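# Assemble the two printed parts to match the stand model

## Task

Join the two 3D-printed parts so the result looks like the assembled example sitting on the stand.

## Robot and tools

Robot: the upper body of a humanoid on a stand at the table's -x side, with two seven-joint arms. left_arm (on the +y side) ends in a five-finger left hand; right_arm (on the -y side) ends in a five-finger right hand. Cameras: cam_high, cam_bench, cam_left_wrist, cam_right_wrist, each 672x504.

Scene frame: the table top is z = 0 with +z up. +x runs across the table, away from the robot, and the table's near edge sits at x = 0.18 m. Each hand point stays within about 0.62 m of its own shoulder. Printed positions may be off by a few centimetres, more so at long reach.

Hand point: a spot that moves with the palm, 0.05 m in front of it and 0.15 m out from the wrist face. Its +z runs along the straight fingers and +y points out of the palm. On the right hand +x points away from the thumb; on the left hand +x points toward the thumb. Straight fingertips extend 0.06-0.07 m past the point. A wrist bracket on the little-finger side can strike objects.

Row layout, shared by execute_actions and move: one flat list of 28 numbers that always covers both arms, each in [-1, 1]:
- 1-6: left_arm dx, dy, dz, rx, ry, rz.
- 7-12: left hand little, ring, middle, index, thumb_bend, thumb_turn.
- 13-14: left force_limit, speed.
- 15-28: the same fourteen numbers for right_arm and its hand.

Arm numbers are offsets, not poses. They are measured along the scene axes and start from the arm's current Hand target. 1.0 stands for 0.6 m or 180 degrees. rx, ry, rz form a single rotation vector, and the hand turns about its own position. Sending six zeros asks for the Hand target again and moves nothing new.

Hand numbers are absolute motor targets, not offsets. +1 is open or straight; -1 is curled, fully bent, or thumb turned in front of the palm. To grasp something about 0.035-0.065 m thick, turn the thumb in front (thumb_turn -1) and then close. force_limit runs from about 0 N at -1 to 10 N at +1 (15 N for the two thumb motors). speed climbs from near zero at -1 to full at +0.48 and stays full above that. For a gentle grip use speed -0.94 or lower. To leave a hand unchanged, repeat the last eight numbers actually sent to it; before anything has been sent, use hand_measured plus hand_force_limit and hand_speed.

execute_actions: actions is a list of actions. Each action holds 1-15 rows, one per 1/30 s step. If fewer than 15 rows are given, the last row is held. Every row inside an action counts from the Hand target at that action's start, and each new action starts from the updated target. cameras takes a list of names, ["all"], or []. An empty actions list returns images and shows the current state.

move: target is one 28-number row or a list of up to 15 rows. Every row counts from the same starting Hand targets. The hand points follow straight paths, all finishing together within at most 10 s.
- speed: m/s, 0.002-1.8, default 0.25. Turning rate is capped at twice this value in rad/s. Give one value, or one per target.
- blend: metres of corner rounding between list targets. The default 0 stops at each one.
- blocking=false returns after about 0.5 s while the motion carries on.
Paths do not avoid obstacles or the other arm. Faster moves strike harder and drift further off the path.

wait: seconds from 0 to 10. Each arm holds its last command, and any running move continues.

stop: brakes a running move, which needs some stopping room.

zoom_image: camera (one of the four) and region [x0, y0, x1, y1] in pixels from the top-left, at most 504 by 504. Only works on the newest images.

show_instructions: shows the reference pages for the task.

finished_scene: ends the scene for good. scene=1 is optional.

Results:
- end_effector_position (m) and end_effector_quat_wxyz give the hand point pose.
- Hand target is the last commanded pose after clipping; the next offsets count from it. The real hand point often rests short of it. Any new command asks for the target again; if the gap persists, send the missing distance.
- hand_measured, hand_stopped_by (moving, target, force, stalled, fault) and hand_load_n follow the six-motor order. A load near zero after grasping means the grip was lost.
- Joint positions, velocities and torques are also reported.
- A move adds a move: line with done, off_target, moving, held or fault, plus any limits (paced means the pose was clipped; held means steps were withheld).
- MOTOR HOT appears at 90 °C. At 120 °C the arm goes limp for 30-60 s or more. Stretched arms, held loads and pushing against unreachable poses all heat the motors.

Control notes: each step, the commanded orientation is limited to within 32 degrees of the measured one. A big wrist turn can swing the elbow. An arm blocked by something keeps pressing on it; to relieve the push, command a target back past the hand point. A closing finger halts at force_limit. To squeeze harder, raise force_limit and send a target more closed than hand_measured. To loosen, send a target more open.

Avoid:
- dropping parts or letting go while they still move;
- knocking parts off the table, which fails the task;
- hard or fast hits on fixed or heavy objects;
- excessive force on the fingers;
- any contact between the two arms, including one hand closing on the other's fingers;
- fault stops.
The finished assembly must stay correct after the robot lets go.

Each tool is called after "Call:" in YAML: its name, and indented under it one key for each argument.

Reference images:

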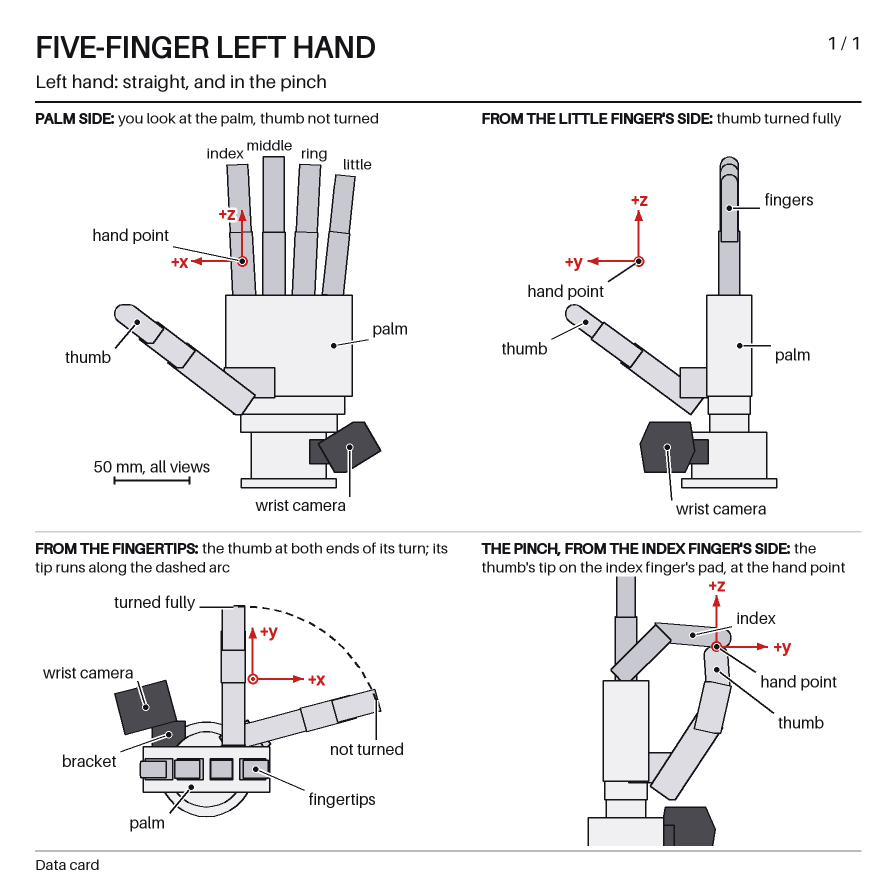

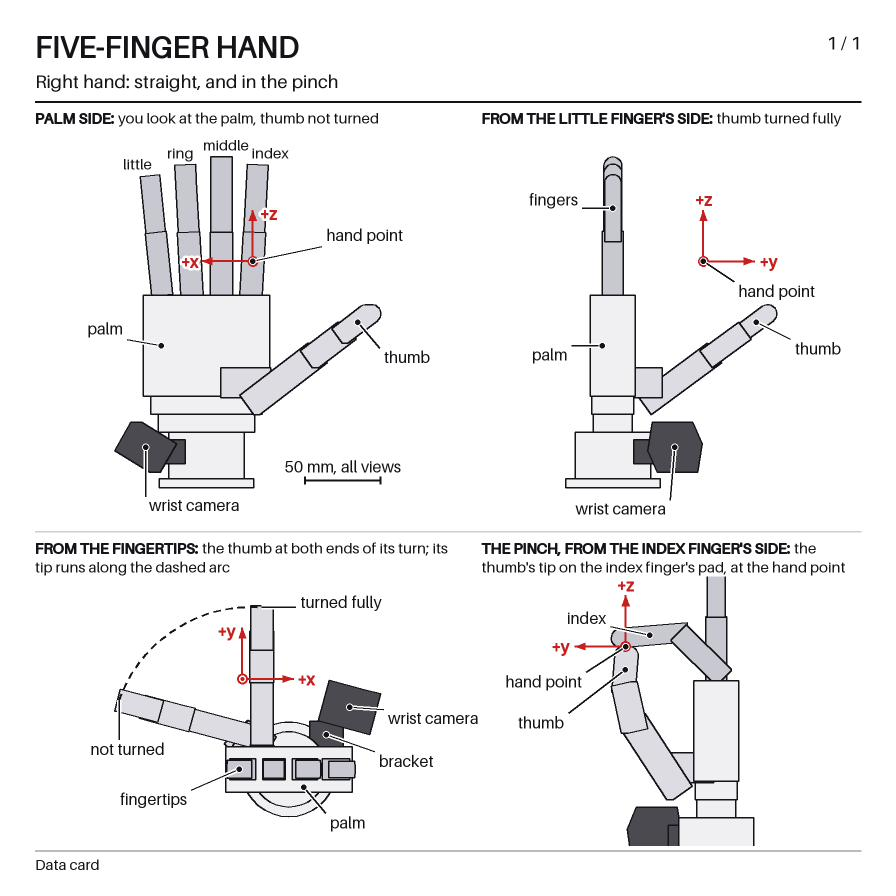

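## Session

Call:
execute_actions:
  actions: []

Scene clock: 0.00 s.
left_arm: end_effector_position=(+0.1880, +0.0929, +0.5179) hand_measured=(+1.000, +1.000, +1.000, +1.000, +1.000, +1.000) hand_load_n=(-0.5, +0.0, +0.0, +0.0, +0.0, +0.0) hand_stopped_by=(target, target, target, target, target, target) hand_force_limit=0.00 hand_speed=-0.80 end_effector_quat_wxyz=(+0.139, +0.062, -0.158, +0.976) | right_arm: end_effector_position=(+0.1505, -0.1418, +0.5196) hand_measured=(+1.000, +1.000, +1.000, +1.000, +1.000, +1.000) hand_load_n=(+0.0, +0.0, +0.0, +0.0, +0.0, +0.0) hand_stopped_by=(target, target, target, target, target, target) hand_force_limit=0.00 hand_speed=-0.80 end_effector_quat_wxyz=(+0.984, -0.153, +0.087, -0.018)
Joint positions: left_arm=[-0.08 0.5 0.23 -0.53 -0.57 -1 -0.31] | right_arm=[-0.08 -0.5 -0.23 -0.53 0.57 -1 0.31]
Joint velocities: within noise
Joint torques (N m): no reading
Motor temperatures (°C): left_arm=[44 45 34 42 35 39 35] | right_arm=[43 47 45 46 41 33 30]
Hand target: left_arm +0.1880, +0.0929, +0.5179; +0.139, +0.062, -0.158, +0.976 | right_arm +0.1505, -0.1418, +0.5196; +0.984, -0.153, +0.087, -0.018

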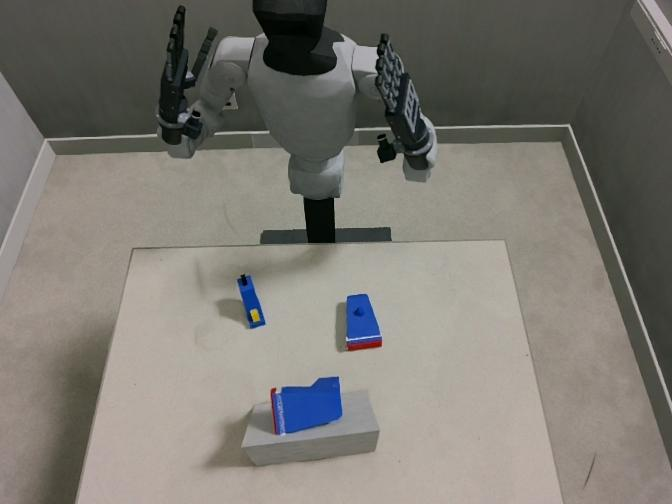

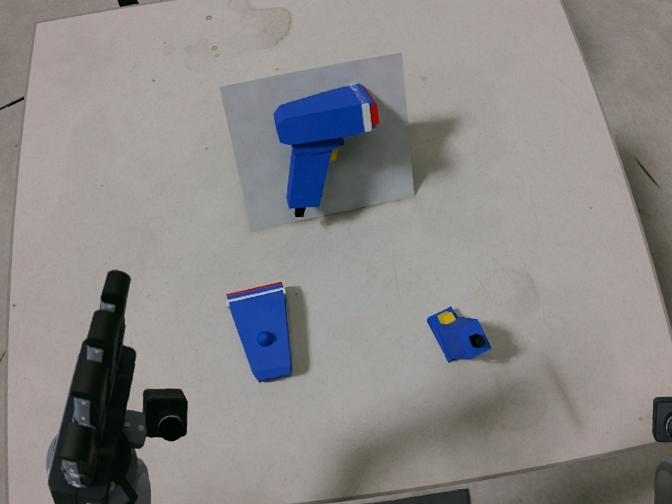

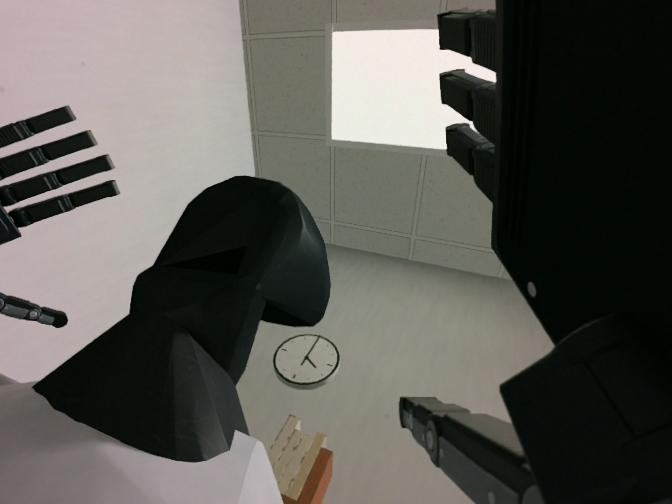

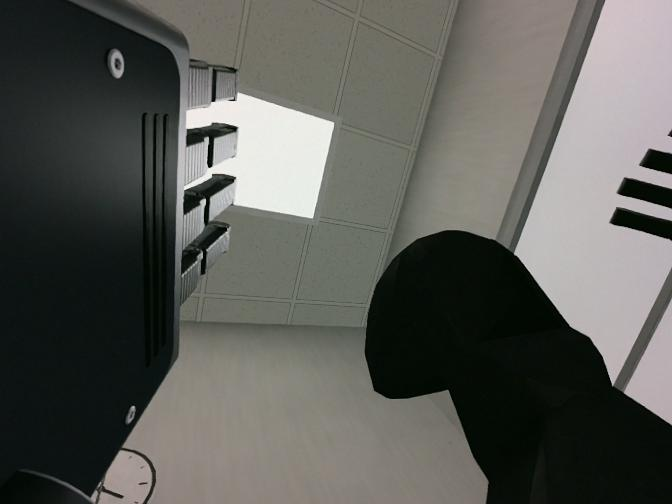

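Call:
zoom_image:
  camera: "cam_bench"
  region: [210, 40, 430, 240]

Call:
zoom_image:
  camera: "cam_bench"
  region: [400, 280, 540, 390]

Call:
zoom_image:
  camera: "cam_bench"
  region: [200, 260, 340, 400]

Call:
zoom_image:
  camera: "cam_high"
  region: [200, 250, 420, 470]

Scaled by 2.291 from the camera's 672x504 image, which has a finer 960x720 frame.

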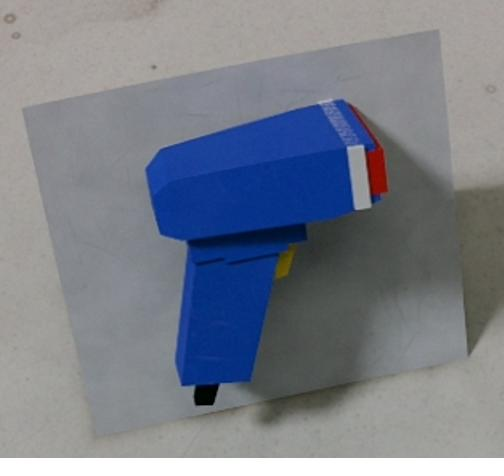

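Scaled by 3.600 from the camera's 672x504 image, which has a finer 960x720 frame.

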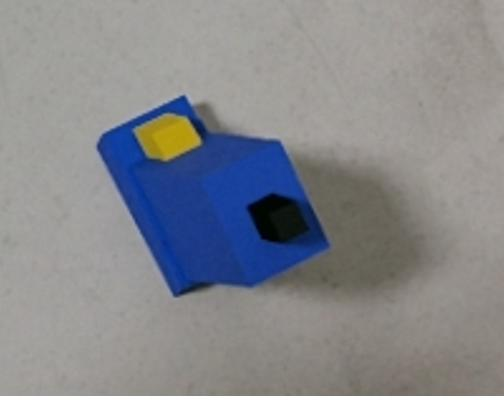

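Scaled by 3.600 from the camera's 672x504 image, which has a finer 960x720 frame.

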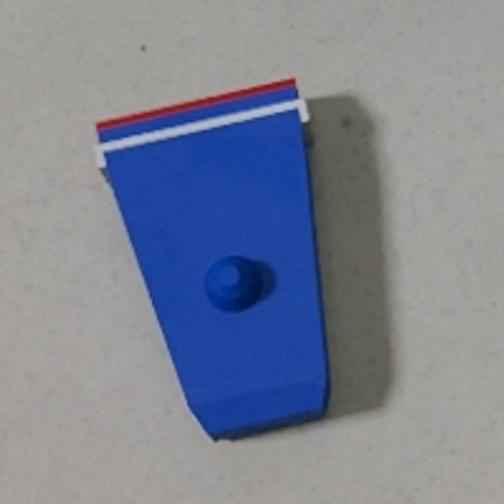

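Scaled by 2.291 from the camera's 672x504 image, which has a finer 960x720 frame.

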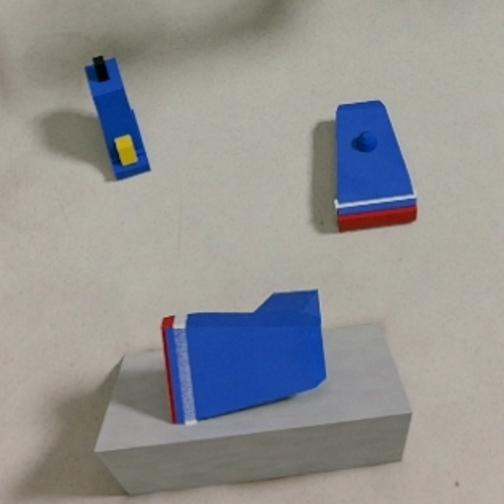

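Call:
move:
  target: [0,0,0,0,0,0,1,1,1,1,1,1,0,-0.8,0.217,-0.13,-0.283,0.059,0.688,-0.105,1,1,1,1,1,-1,0,0]
  cameras: ["all"]
  speed: 0.4

Scene clock: 44.83 s.
left_arm: end_effector_position=(+0.1880, +0.0929, +0.5179) hand_measured=(+1.000, +1.000, +1.000, +1.000, +1.000, +1.000) hand_load_n=(+0.0, +0.0, +0.0, +0.0, +0.0, +0.0) hand_stopped_by=(target, target, target, target, target, target) hand_force_limit=0.00 hand_speed=-0.80 end_effector_quat_wxyz=(+0.139, +0.062, -0.158, +0.976) | right_arm: end_effector_position=(+0.2790, -0.2200, +0.3482) hand_measured=(+1.000, +1.000, +1.000, +1.000, +1.000, -1.000) hand_load_n=(+0.0, +0.0, +0.0, +0.0, +0.0, +0.0) hand_stopped_by=(target, target, target, target, target, target) hand_force_limit=0.00 hand_speed=0.00 end_effector_quat_wxyz=(+0.404, -0.028, +0.914, +0.008)
Joint positions: left_arm=[-0.08 0.5 0.23 -0.53 -0.57 -1 -0.31] | right_arm=[1.813 -1.348 -1.912 -0.697 1.966 0.465 -0.007]
Joint torques (N m): left_arm=[-1.91 1.49 1.2 -1.58 -0.51 -0.29 0.22] | right_arm=[-2.48 2.07 -3.44 1.99 1.45 -0.88 -0.13]
Hand target: left_arm +0.1880, +0.0929, +0.5179; +0.139, +0.062, -0.158, +0.976 | right_arm +0.2807, -0.2198, +0.3498; +0.382, +0.000, +0.924, +0.001
Off the commanded pose: left_arm 0.000 m, 0 deg | right_arm 0.002 m, 4 deg.
joint sent to its limit (right arm) — joint 5 (wrist roll), upper limit. The joint targets are off in orientation, not in position.
move: off_target (right_arm)

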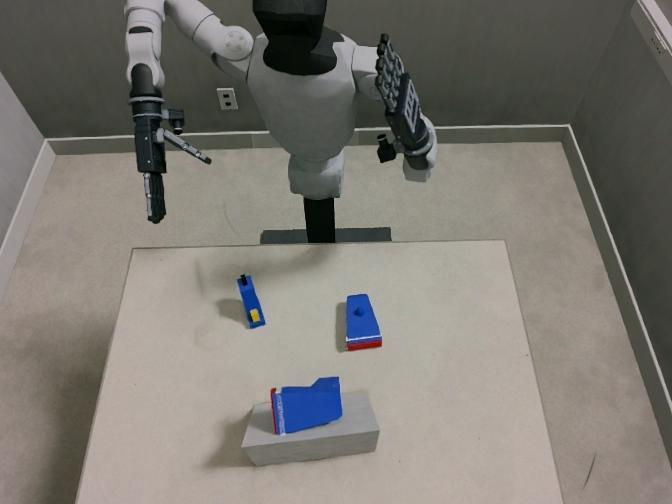

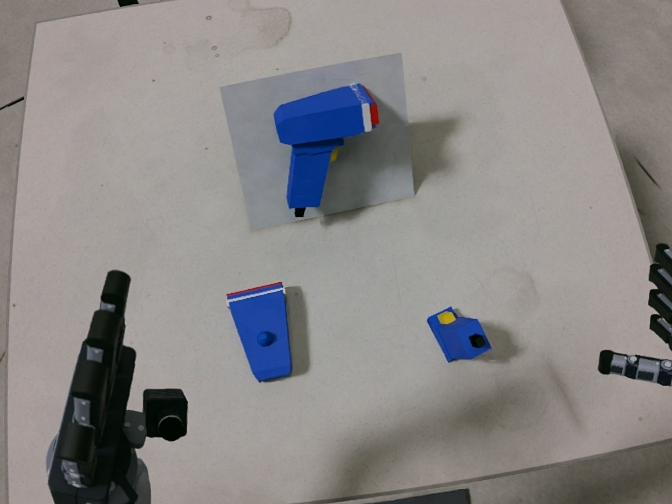

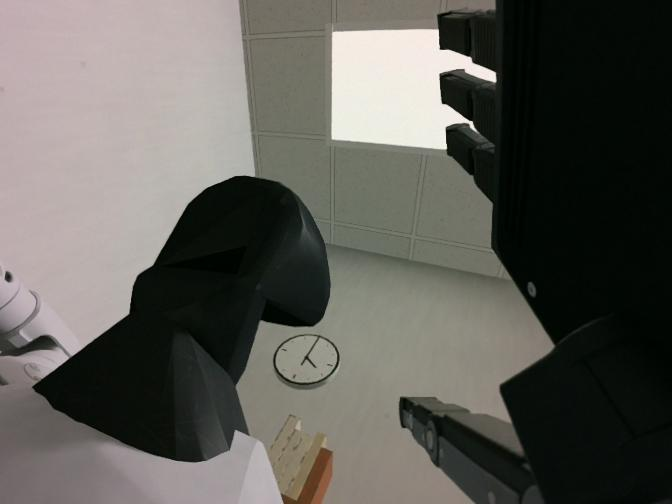

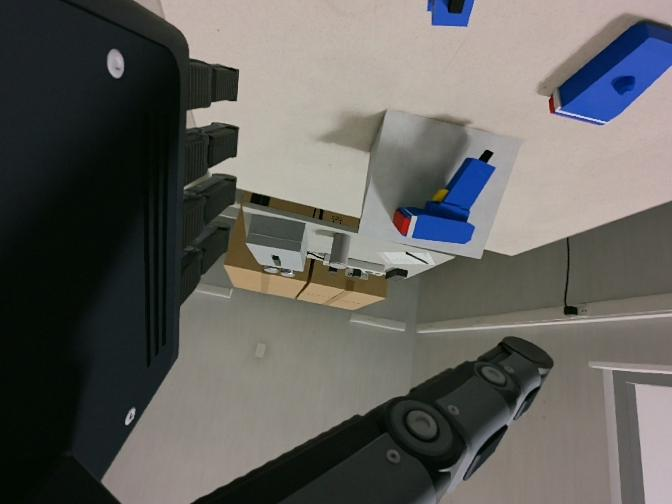

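Call:
move:
  target: [0,0,0,0,0,0,1,1,1,1,1,1,0,-0.8,-0.217,0.13,0.283,-0.059,-0.688,0.105,1,1,1,1,1,-1,0,0]
  speed: 0.4

Scene clock: 64.60 s.
left_arm: end_effector_position=(+0.1880, +0.0929, +0.5179) hand_measured=(+1.000, +1.000, +1.000, +1.000, +1.000, +1.000) hand_load_n=(+0.0, +0.0, +0.0, +0.0, +0.0, +0.0) hand_stopped_by=(target, target, target, target, target, target) hand_force_limit=0.00 hand_speed=-0.80 end_effector_quat_wxyz=(+0.139, +0.062, -0.158, +0.976) | right_arm: end_effector_position=(+0.1490, -0.1412, +0.5204) hand_measured=(+1.000, +1.000, +1.000, +1.000, +1.000, -1.000) hand_load_n=(+0.0, +0.0, +0.0, +0.0, -0.5, +0.0) hand_stopped_by=(target, target, target, target, target, target) hand_force_limit=0.00 hand_speed=0.00 end_effector_quat_wxyz=(+0.984, -0.156, +0.087, -0.016)
Joint positions: left_arm=[-0.08 0.5 0.23 -0.53 -0.57 -1 -0.31] | right_arm=[-0.071 -0.524 -0.225 -0.533 0.568 -1.011 0.289]
Joint torques (N m): left_arm=[-1.92 1.49 1.19 -1.58 -0.51 -0.29 0.22] | right_arm=[-3.52 -1.63 -1.51 -1.07 1.06 -0.21 -0.32]
Hand target: left_arm +0.1880, +0.0929, +0.5179; +0.139, +0.062, -0.158, +0.976 | right_arm +0.1505, -0.1418, +0.5196; +0.984, -0.153, +0.087, -0.018
Off the commanded pose: left_arm 0.000 m, 0 deg | right_arm 0.002 m, 0 deg.
move: done

Call:
move:
  target:
    - [0,0,0,0,0,0,1,1,1,1,1,1,0,-0.8,0.166,-0.097,-0.2,0.096,0.193,-0.027,1,1,1,1,1,-1,0,0]
    - [0,0,0,0,0,0,1,1,1,1,1,1,0,-0.8,0.28,-0.13,-0.4,0.084,0.44,-0.066,1,1,1,1,1,-1,0,0]
  speed: 0.35
  blend: 0.05
  cameras: ["all"]

Scene clock: 74.03 s.
left_arm: end_effector_position=(+0.1880, +0.0929, +0.5179) hand_measured=(+1.000, +1.000, +1.000, +1.000, +1.000, +1.000) hand_load_n=(+0.0, +0.0, +0.0, +0.0, +0.0, +0.0) hand_stopped_by=(target, target, target, target, target, target) hand_force_limit=0.00 hand_speed=-0.80 end_effector_quat_wxyz=(+0.139, +0.062, -0.158, +0.976) | right_arm: end_effector_position=(+0.3176, -0.2211, +0.2751) hand_measured=(+1.000, +1.000, +1.000, +1.000, +1.000, -1.000) hand_load_n=(+0.0, +0.0, +0.0, +0.0, +0.0, +0.0) hand_stopped_by=(target, target, target, target, target, target) hand_force_limit=0.00 hand_speed=0.00 end_effector_quat_wxyz=(+0.703, +0.002, +0.711, -0.001)
Joint positions: left_arm=[-0.08 0.5 0.23 -0.53 -0.57 -1 -0.31] | right_arm=[0.268 -0.668 -0.03 -0.261 0.654 -0.263 0.089]
Joint torques (N m): left_arm=[-1.91 1.49 1.2 -1.58 -0.5 -0.29 0.23] | right_arm=[-2.63 -3.08 -3.09 -3.6 1.14 -1.18 -0.17]
Hand target: left_arm +0.1880, +0.0929, +0.5179; +0.139, +0.062, -0.158, +0.976 | right_arm +0.3185, -0.2198, +0.2796; +0.707, +0.000, +0.707, +0.001
Off the commanded pose: left_arm 0.000 m, 0 deg | right_arm 0.005 m, 1 deg.
move: off_target (right_arm)

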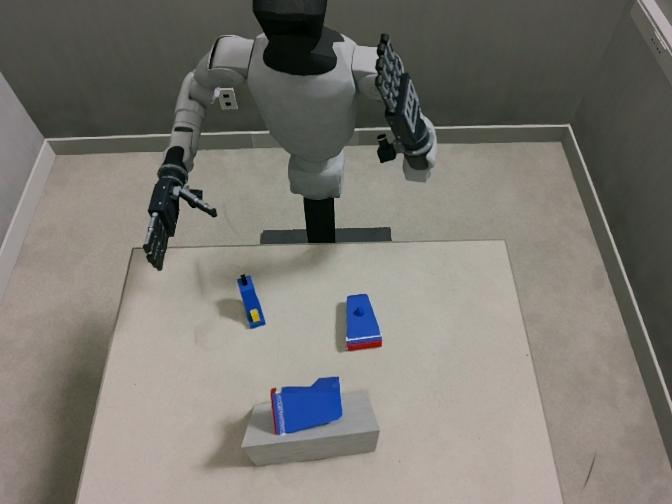

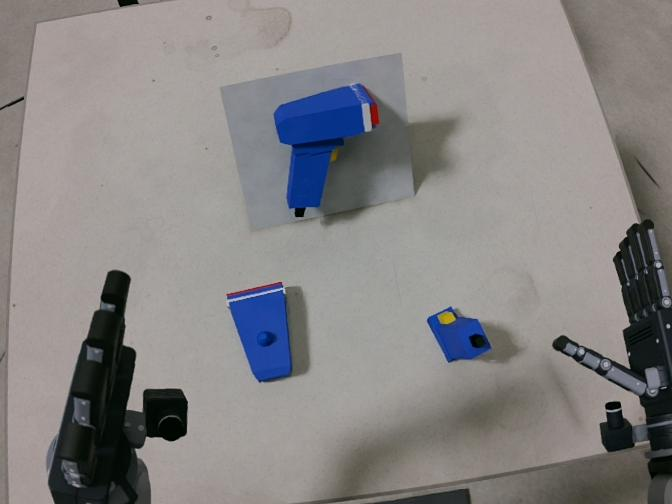

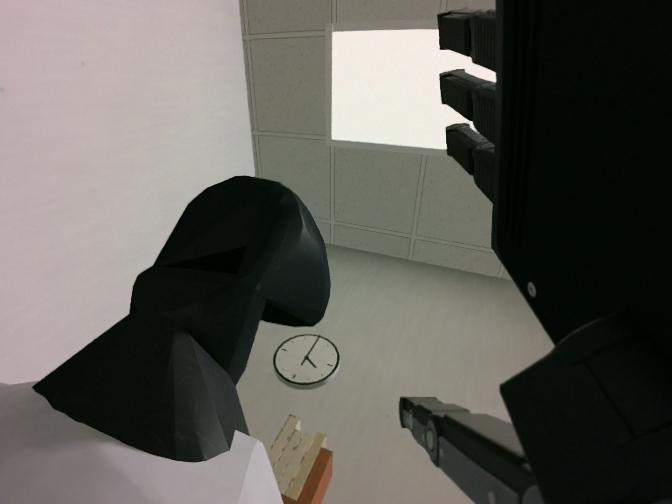

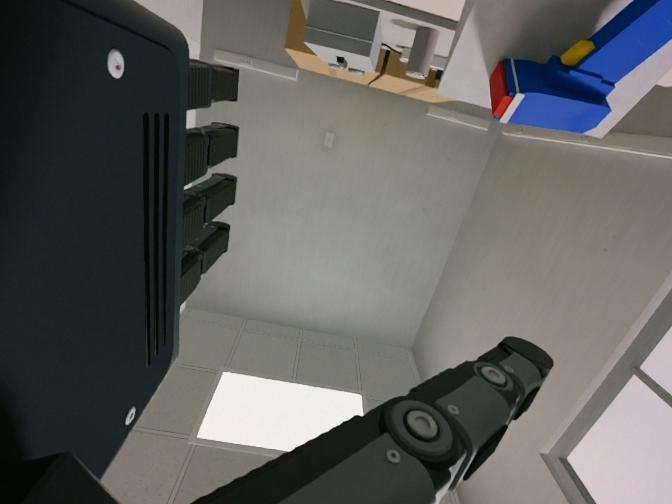

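Call:
move:
  target: [0,0,0,0,0,0,1,1,1,1,1,1,0,-0.8,-0.1,0.15,-0.05,0,0.25,0,1,1,1,1,1,-1,0,0]
  cameras: ["all"]

Scene clock: 93.60 s.
left_arm: end_effector_position=(+0.1880, +0.0929, +0.5179) hand_measured=(+1.000, +1.000, +1.000, +1.000, +1.000, +1.000) hand_load_n=(+0.0, +0.0, +0.0, +0.0, +0.0, +0.0) hand_stopped_by=(target, target, target, target, target, target) hand_force_limit=0.00 hand_speed=-0.80 end_effector_quat_wxyz=(+0.139, +0.062, -0.158, +0.976) | right_arm: end_effector_position=(+0.2586, -0.1324, +0.2464) hand_measured=(+1.000, +1.000, +1.000, +1.000, +1.000, -1.000) hand_load_n=(+0.0, +0.0, +0.0, +0.0, +0.0, +0.0) hand_stopped_by=(target, target, target, target, target, target) hand_force_limit=0.00 hand_speed=0.00 end_effector_quat_wxyz=(+0.367, -0.022, +0.929, +0.034)
Joint positions: left_arm=[-0.08 0.5 0.23 -0.53 -0.57 -1 -0.31] | right_arm=[0.453 -1.438 -0.267 -1.051 1.755 0.449 -0.738]
Joint torques (N m): left_arm=[-1.91 1.5 1.2 -1.58 -0.5 -0.29 0.22] | right_arm=[-2.89 -1.45 -3.29 -1.85 1.14 -0.67 -0.21]
Hand target: left_arm +0.1880, +0.0929, +0.5179; +0.139, +0.062, -0.158, +0.976 | right_arm +0.2585, -0.1298, +0.2496; +0.383, +0.000, +0.924, +0.001
Off the commanded pose: left_arm 0.000 m, 0 deg | right_arm 0.004 m, 5 deg.
joint sent to its limit (right arm) — joint 4 (elbow), lower limit, where the elbow is as bent as it goes. The joint targets are off in orientation, not in position.
move: off_target (right_arm)

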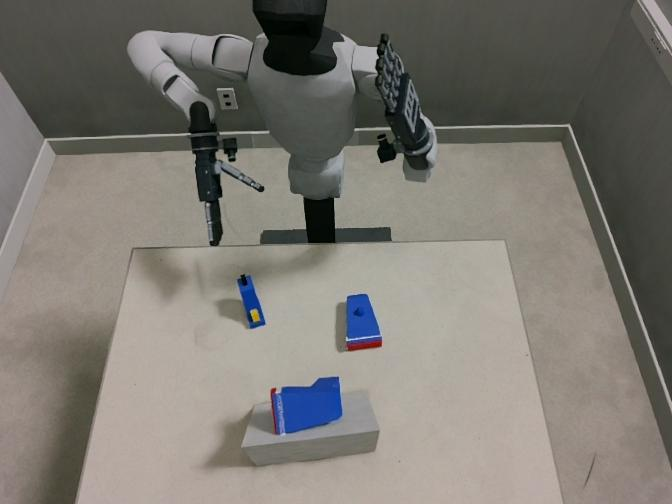

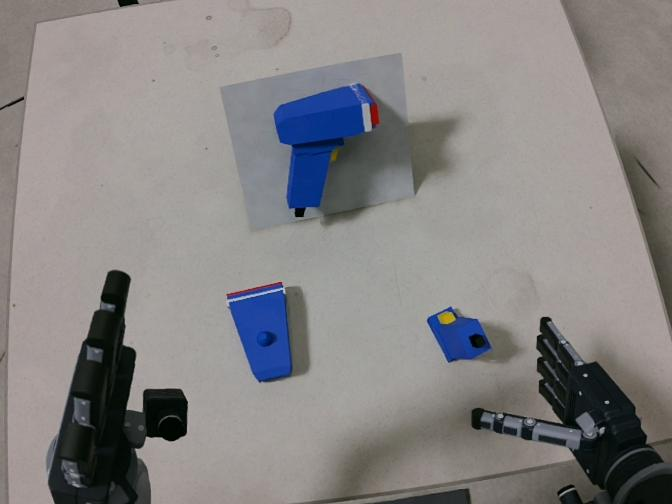

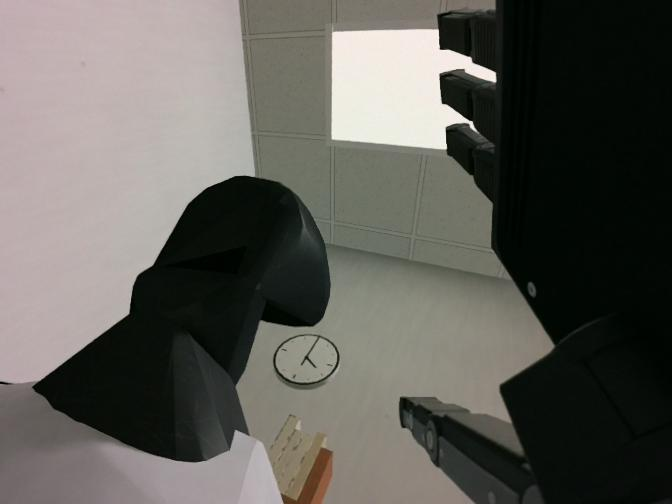

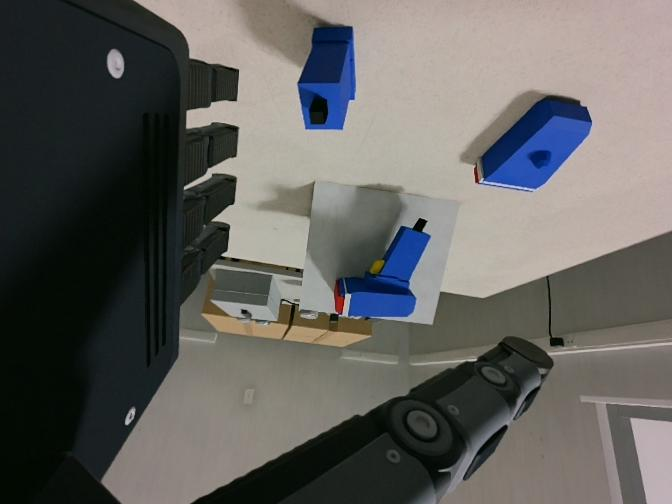

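Call:
move:
  target: [0,0,0,0,0,0,1,1,1,1,1,1,0,-0.8,0.044,0.016,-0.13,0,0.055,0.11,-1,-1,0.4,0.4,1,-1,0,0]
  cameras: ["all"]

Scene clock: 129.97 s.
left_arm: end_effector_position=(+0.1880, +0.0929, +0.5179) hand_measured=(+1.000, +1.000, +1.000, +1.000, +1.000, +1.000) hand_load_n=(+0.0, +0.0, +0.0, +0.0, +0.0, +0.0) hand_stopped_by=(target, target, target, target, target, target) hand_force_limit=0.00 hand_speed=-0.80 end_effector_quat_wxyz=(+0.139, +0.062, -0.158, +0.976) | right_arm: end_effector_position=(+0.2829, -0.1212, +0.1712) hand_measured=(-1.000, -1.000, +0.400, +0.400, +1.000, -1.000) hand_load_n=(+0.5, +0.0, +0.0, +0.0, +0.0, +0.0) hand_stopped_by=(target, target, target, target, target, target) hand_force_limit=0.00 hand_speed=0.00 end_effector_quat_wxyz=(+0.295, -0.161, +0.940, +0.064)
Joint positions: left_arm=[-0.08 0.5 0.23 -0.53 -0.57 -1 -0.31] | right_arm=[-0.329 -1.275 0.442 -0.591 1.468 0.784 -0.394]
Joint torques (N m): left_arm=[-1.91 1.49 1.19 -1.58 -0.5 -0.29 0.22] | right_arm=[-5.63 -2.45 -3.29 -0.54 1.14 -0.63 -0.2]
Hand target: left_arm +0.1880, +0.0929, +0.5179; +0.139, +0.062, -0.158, +0.976 | right_arm +0.2849, -0.1202, +0.1716; +0.296, -0.158, +0.940, +0.066
Off the commanded pose: left_arm 0.000 m, 0 deg | right_arm 0.002 m, 0 deg.
move: done

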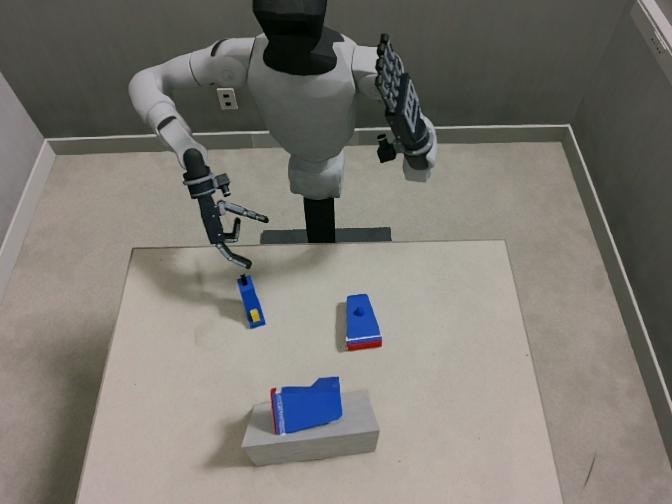

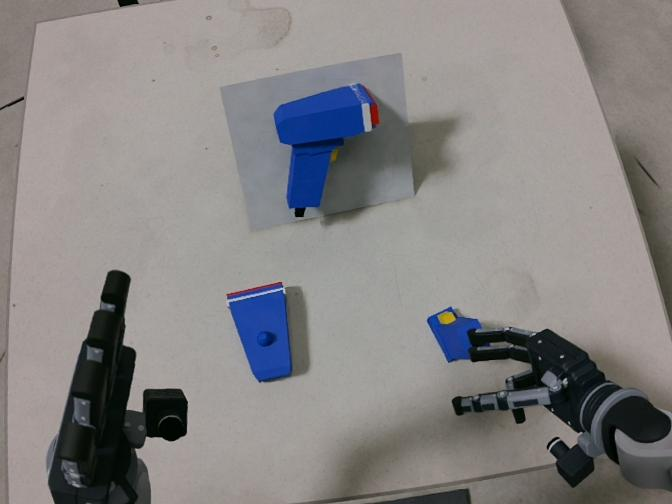

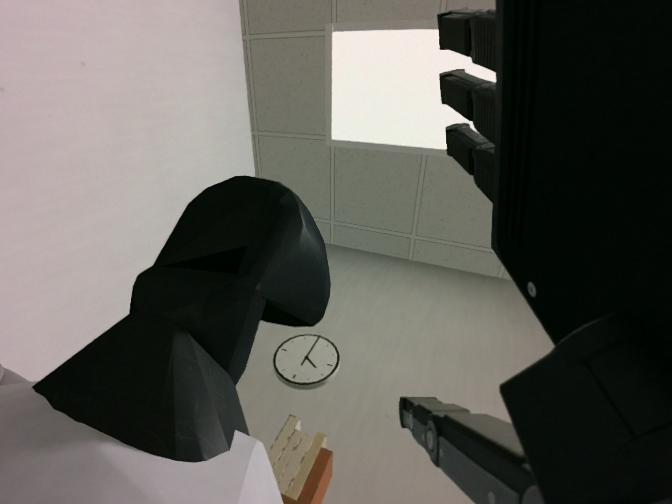

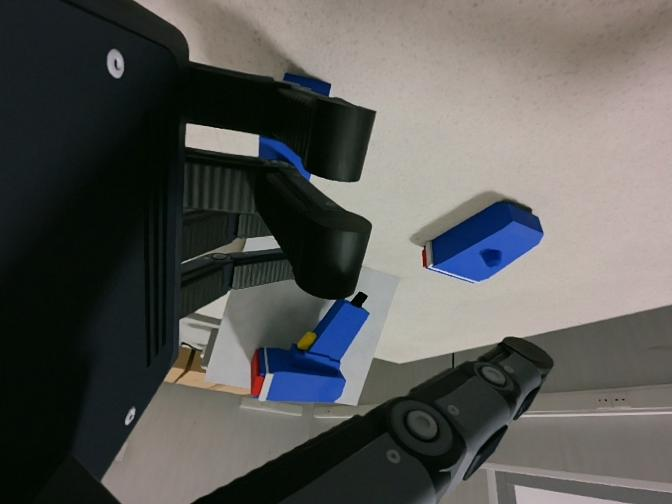

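Call:
move:
  target: [0,0,0,0,0,0,1,1,1,1,1,1,0,-0.8,0.055,0,-0.036,0,0,0,-1,-1,1,1,1,-1,0,0]
  cameras: ["all"]

Call:
zoom_image:
  camera: "cam_high"
  region: [180, 200, 400, 360]

Call:
zoom_image:
  camera: "cam_bench"
  region: [400, 270, 600, 430]

Scene clock: 159.33 s.
left_arm: end_effector_position=(+0.1880, +0.0929, +0.5179) hand_measured=(+1.000, +1.000, +1.000, +1.000, +1.000, +1.000) hand_load_n=(+0.0, +0.0, +0.0, +0.0, +0.0, +0.0) hand_stopped_by=(target, target, target, target, target, target) hand_force_limit=0.00 hand_speed=-0.80 end_effector_quat_wxyz=(+0.139, +0.062, -0.158, +0.976) | right_arm: end_effector_position=(+0.3156, -0.1217, +0.1495) hand_measured=(-1.000, -1.000, +1.000, +1.000, +1.000, -1.000) hand_load_n=(+0.0, +0.0, +0.0, +0.0, +0.0, +0.0) hand_stopped_by=(target, target, target, target, target, target) hand_force_limit=0.00 hand_speed=0.00 end_effector_quat_wxyz=(+0.294, -0.157, +0.941, +0.066)
Joint positions: left_arm=[-0.08 0.5 0.23 -0.53 -0.57 -1 -0.31] | right_arm=[-0.491 -1.103 0.545 -0.367 1.331 0.843 -0.307]
Joint torques (N m): left_arm=[-1.92 1.5 1.2 -1.58 -0.5 -0.29 0.22] | right_arm=[-6.78 -2.34 -3.18 -0.89 0.77 -0.62 -0.06]
Hand target: left_arm +0.1880, +0.0929, +0.5179; +0.139, +0.062, -0.158, +0.976 | right_arm +0.3179, -0.1202, +0.1500; +0.296, -0.158, +0.940, +0.066
Off the commanded pose: left_arm 0.000 m, 0 deg | right_arm 0.003 m, 0 deg.
move: done

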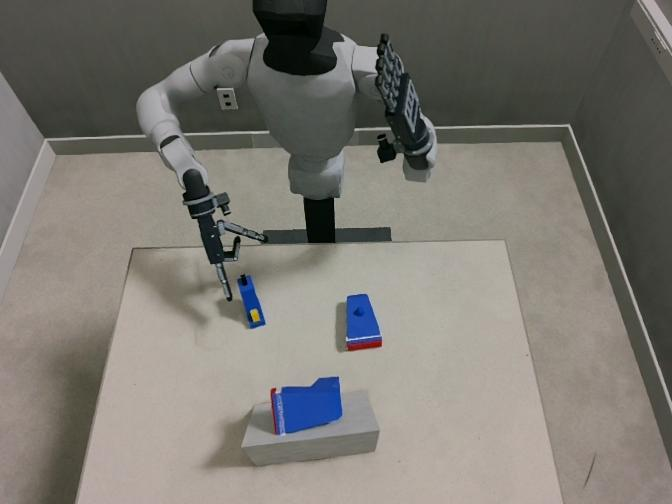

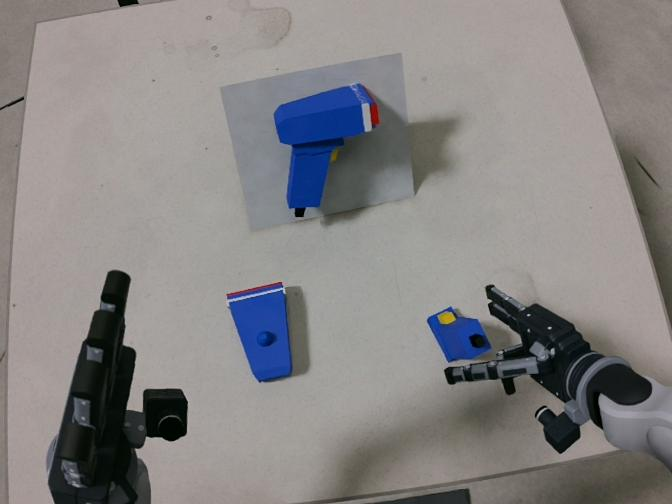

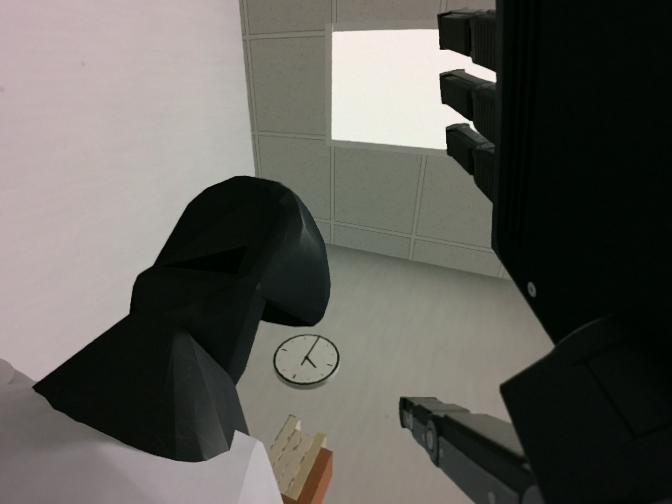

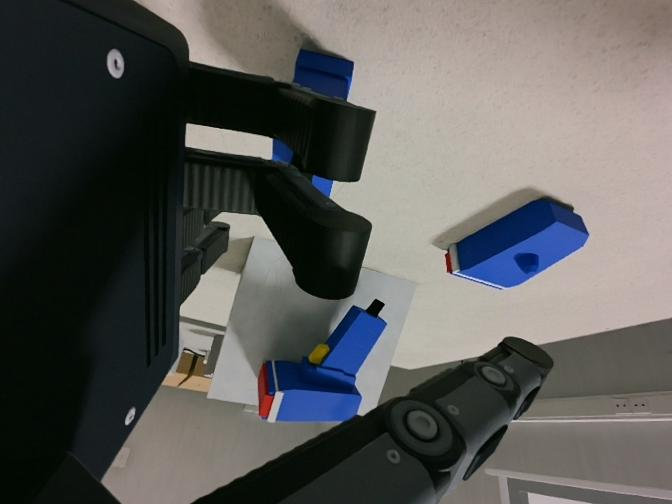

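Scaled by 2.291 from the camera's 672x504 image, which has a finer 960x720 frame.

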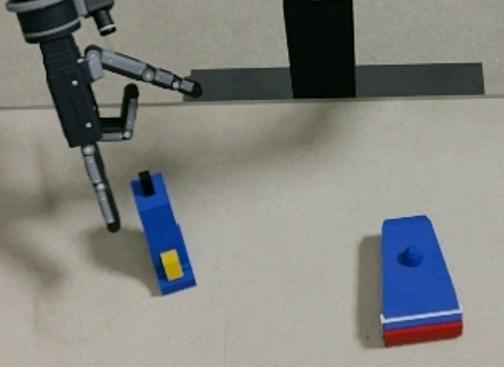

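Scaled by 2.520 from the camera's 672x504 image, which has a finer 960x720 frame.

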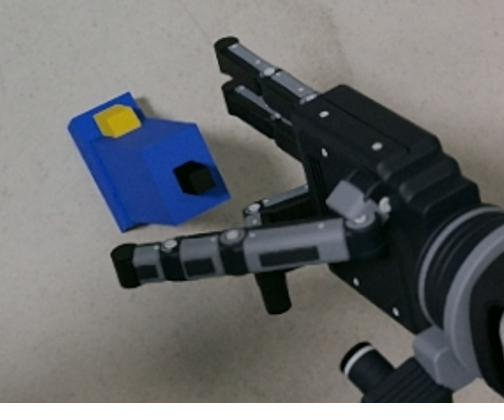

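Call:
move:
  target: [0,0,0,0,0,0,1,1,1,1,1,1,0,-0.8,-0.013,-0.008,-0.083,0,0,0,-1,-1,0.8,0.8,1,-1,0,0]
  cameras: ["cam_high","cam_bench","cam_right_wrist"]
  speed: 0.12

Call:
zoom_image:
  camera: "cam_bench"
  region: [400, 270, 600, 430]

Call:
zoom_image:
  camera: "cam_high"
  region: [180, 220, 340, 350]

Scene clock: 183.23 s.
left_arm: end_effector_position=(+0.1880, +0.0929, +0.5179) hand_measured=(+1.000, +1.000, +1.000, +1.000, +1.000, +1.000) hand_load_n=(+0.0, +0.0, +0.0, +0.0, +0.0, +0.0) hand_stopped_by=(target, target, target, target, target, target) hand_force_limit=0.00 hand_speed=-0.80 end_effector_quat_wxyz=(+0.139, +0.062, -0.158, +0.976) | right_arm: end_effector_position=(+0.3124, -0.1260, +0.1038) hand_measured=(-1.000, -1.000, +0.800, +0.800, +1.000, -1.000) hand_load_n=(+0.0, +0.0, +0.0, +0.0, +0.0, -0.5) hand_stopped_by=(target, target, target, target, target, target) hand_force_limit=0.00 hand_speed=0.00 end_effector_quat_wxyz=(+0.300, -0.159, +0.938, +0.064)
Joint positions: left_arm=[-0.08 0.5 0.23 -0.53 -0.57 -1 -0.31] | right_arm=[-0.431 -1.006 0.666 -0.197 1.084 0.661 -0.172]
Joint torques (N m): left_arm=[-1.91 1.49 1.19 -1.58 -0.5 -0.29 0.22] | right_arm=[-5.24 -2.36 -2.86 -1.08 0.95 -0.9 -0.07]
Motor temperatures (°C): left_arm=[45 48 35 44 35 39 35] | right_arm=[50 50 47 45 41 34 30]
Hand target: left_arm +0.1880, +0.0929, +0.5179; +0.139, +0.062, -0.158, +0.976 | right_arm +0.3101, -0.1250, +0.1002; +0.296, -0.158, +0.940, +0.066
Off the commanded pose: left_arm 0.000 m, 0 deg | right_arm 0.004 m, 1 deg.
move: off_target (right_arm)
Images, in order (width x height): cam_high 672x504, cam_bench 672x504, cam_right_wrist 672x504.

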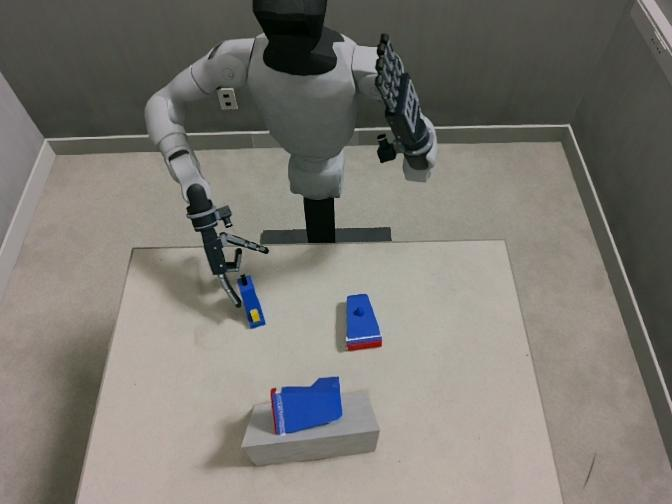

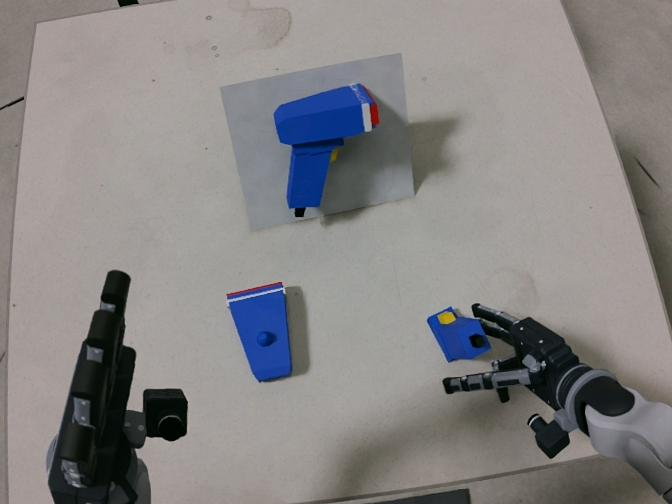

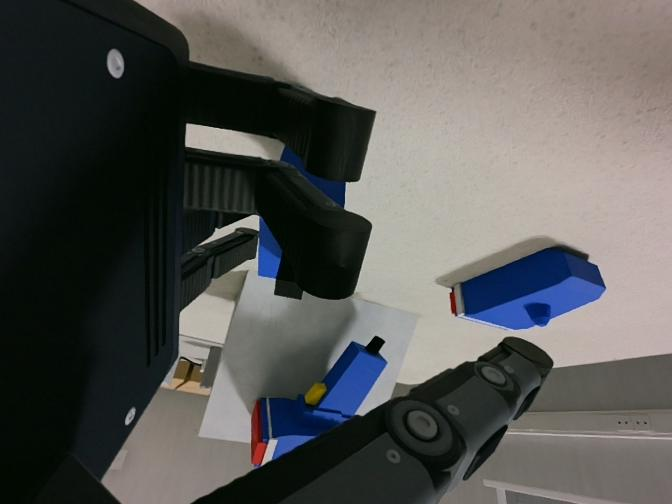

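Scaled by 2.520 from the camera's 672x504 image, which has a finer 960x720 frame.

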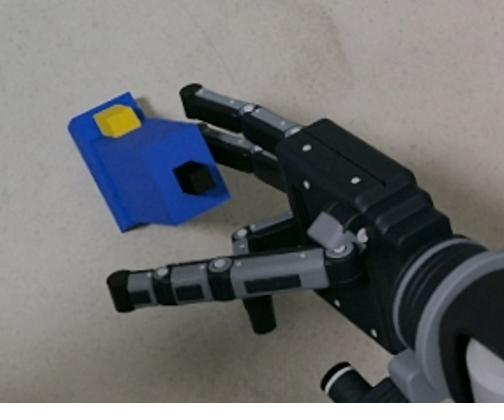

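Scaled by 3.150 from the camera's 672x504 image, which has a finer 960x720 frame.

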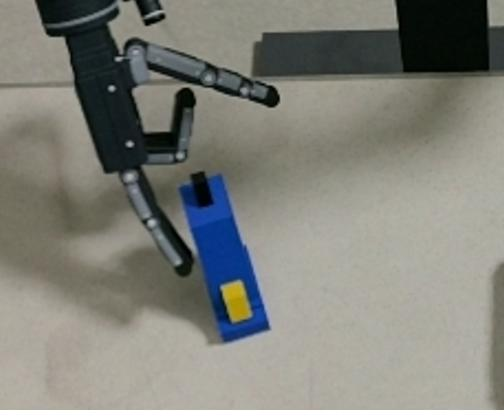

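Call:
move:
  target:
    - [0,0,0,0,0,0,1,1,1,1,1,1,0,-0.8,0,0,0.12,0,0,0,-1,-1,0.8,0.8,1,-1,0,0]
    - [0,0,0,0,0,0,1,1,1,1,1,1,0,-0.8,0.016,-0.15,0.3,0.043,-0.302,-0.105,-1,-1,0.5,0.5,0.6,-1,0,0]
  blend: 0.03

Scene clock: 247.33 s.
left_arm: end_effector_position=(+0.1880, +0.0929, +0.5179) hand_measured=(+1.000, +1.000, +1.000, +1.000, +1.000, +1.000) hand_load_n=(+0.0, +0.0, +0.0, +0.0, +0.0, +0.0) hand_stopped_by=(target, target, target, target, target, target) hand_force_limit=0.00 hand_speed=-0.80 end_effector_quat_wxyz=(+0.139, +0.062, -0.158, +0.976) | right_arm: end_effector_position=(+0.3190, -0.2145, +0.2809) hand_measured=(-1.000, -1.000, +0.500, +0.500, +0.600, -1.000) hand_load_n=(-0.5, +0.0, +0.0, +0.0, +0.0, -0.5) hand_stopped_by=(target, target, target, target, target, target) hand_force_limit=0.00 hand_speed=0.00 end_effector_quat_wxyz=(+0.706, -0.001, +0.709, +0.001)
Joint positions: left_arm=[-0.08 0.5 0.23 -0.53 -0.57 -1 -0.31] | right_arm=[0.246 -0.926 0.205 -0.252 0.768 -0.463 -0.122]
Joint torques (N m): left_arm=[-1.91 1.49 1.2 -1.58 -0.5 -0.29 0.22] | right_arm=[-3.25 -2.46 -3.07 -1.28 0.91 -1.39 -0.13]
Hand target: left_arm +0.1880, +0.0929, +0.5179; +0.139, +0.062, -0.158, +0.976 | right_arm +0.3197, -0.2150, +0.2802; +0.707, -0.001, +0.708, +0.000
Off the commanded pose: left_arm 0.000 m, 0 deg | right_arm 0.001 m, 0 deg.
move: done

Call:
move:
  target:
    - [0,0,0,0,0,0,1,1,1,1,1,1,0,-0.8,0.016,0.025,-0.05,-0.465,-0.217,0.217,-1,-1,0.5,0.5,0.6,-1,0,0]
    - [0,0,0,0,0,0,1,1,1,1,1,1,0,-0.8,-0.016,0.108,-0.1,-0.333,-0.458,0.458,-1,-1,0.5,0.5,0.6,-1,0,0]
  blend: 0.03
  cameras: ["cam_high","cam_bench","cam_right_wrist"]

Scene clock: 263.00 s.
left_arm: end_effector_position=(+0.1880, +0.0929, +0.5179) hand_measured=(+1.000, +1.000, +1.000, +1.000, +1.000, +1.000) hand_load_n=(+0.0, +0.0, +0.0, +0.0, +0.0, +0.0) hand_stopped_by=(target, target, target, target, target, target) hand_force_limit=0.00 hand_speed=-0.80 end_effector_quat_wxyz=(+0.139, +0.062, -0.158, +0.976) | right_arm: end_effector_position=(+0.3049, -0.1508, +0.2153) hand_measured=(-1.000, -1.000, +0.500, +0.500, +0.600, -1.000) hand_load_n=(+0.0, +0.0, +0.0, +0.0, +0.0, +0.0) hand_stopped_by=(target, target, target, target, target, target) hand_force_limit=0.00 hand_speed=0.00 end_effector_quat_wxyz=(-0.592, +0.800, +0.063, +0.070)
Joint positions: left_arm=[-0.08 0.5 0.23 -0.53 -0.57 -1 -0.31] | right_arm=[-1.434 -0.957 1.343 0.854 -1.808 -1.121 -1.609]
Joint torques (N m): left_arm=[-1.92 1.49 1.19 -1.59 -0.5 -0.29 0.22] | right_arm=[-11.46 -2.21 -2.31 1.08 1.79 0.27 -0.72]
Hand target: left_arm +0.1880, +0.0929, +0.5179; +0.139, +0.062, -0.158, +0.976 | right_arm +0.3101, -0.1502, +0.2202; -0.697, +0.700, +0.112, -0.109
Off the commanded pose: left_arm 0.000 m, 0 deg | right_arm 0.007 m, 27 deg.
joint sent to its limit (right arm) — joint 7 (wrist yaw), lower limit. The joint targets are off in orientation, not in position.
move: off_target (right_arm)
Images, in order (width x height): cam_high 672x504, cam_bench 672x504, cam_right_wrist 672x504.

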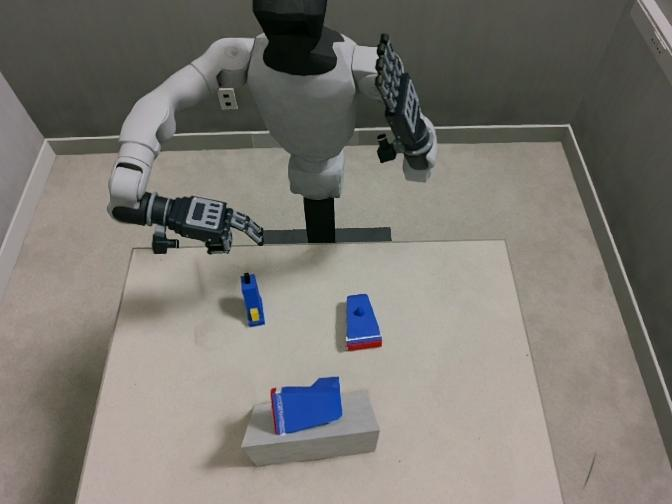

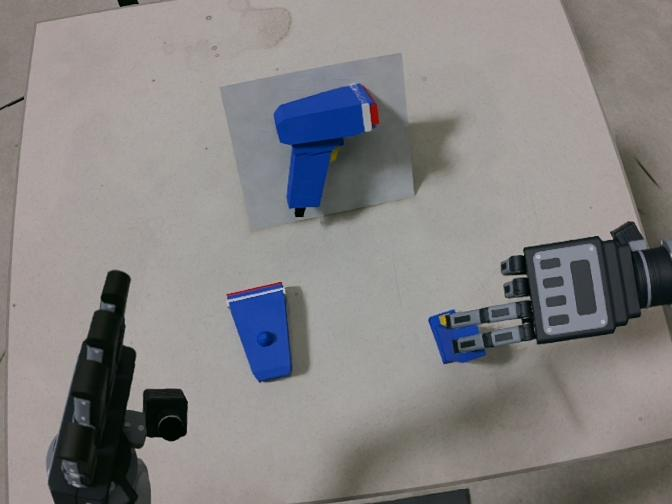

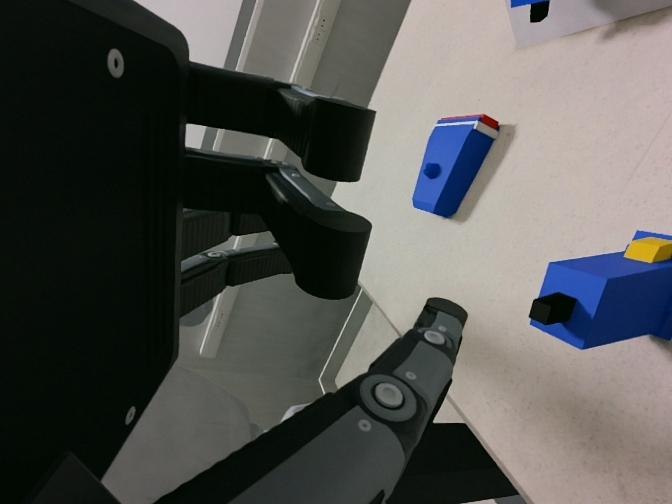

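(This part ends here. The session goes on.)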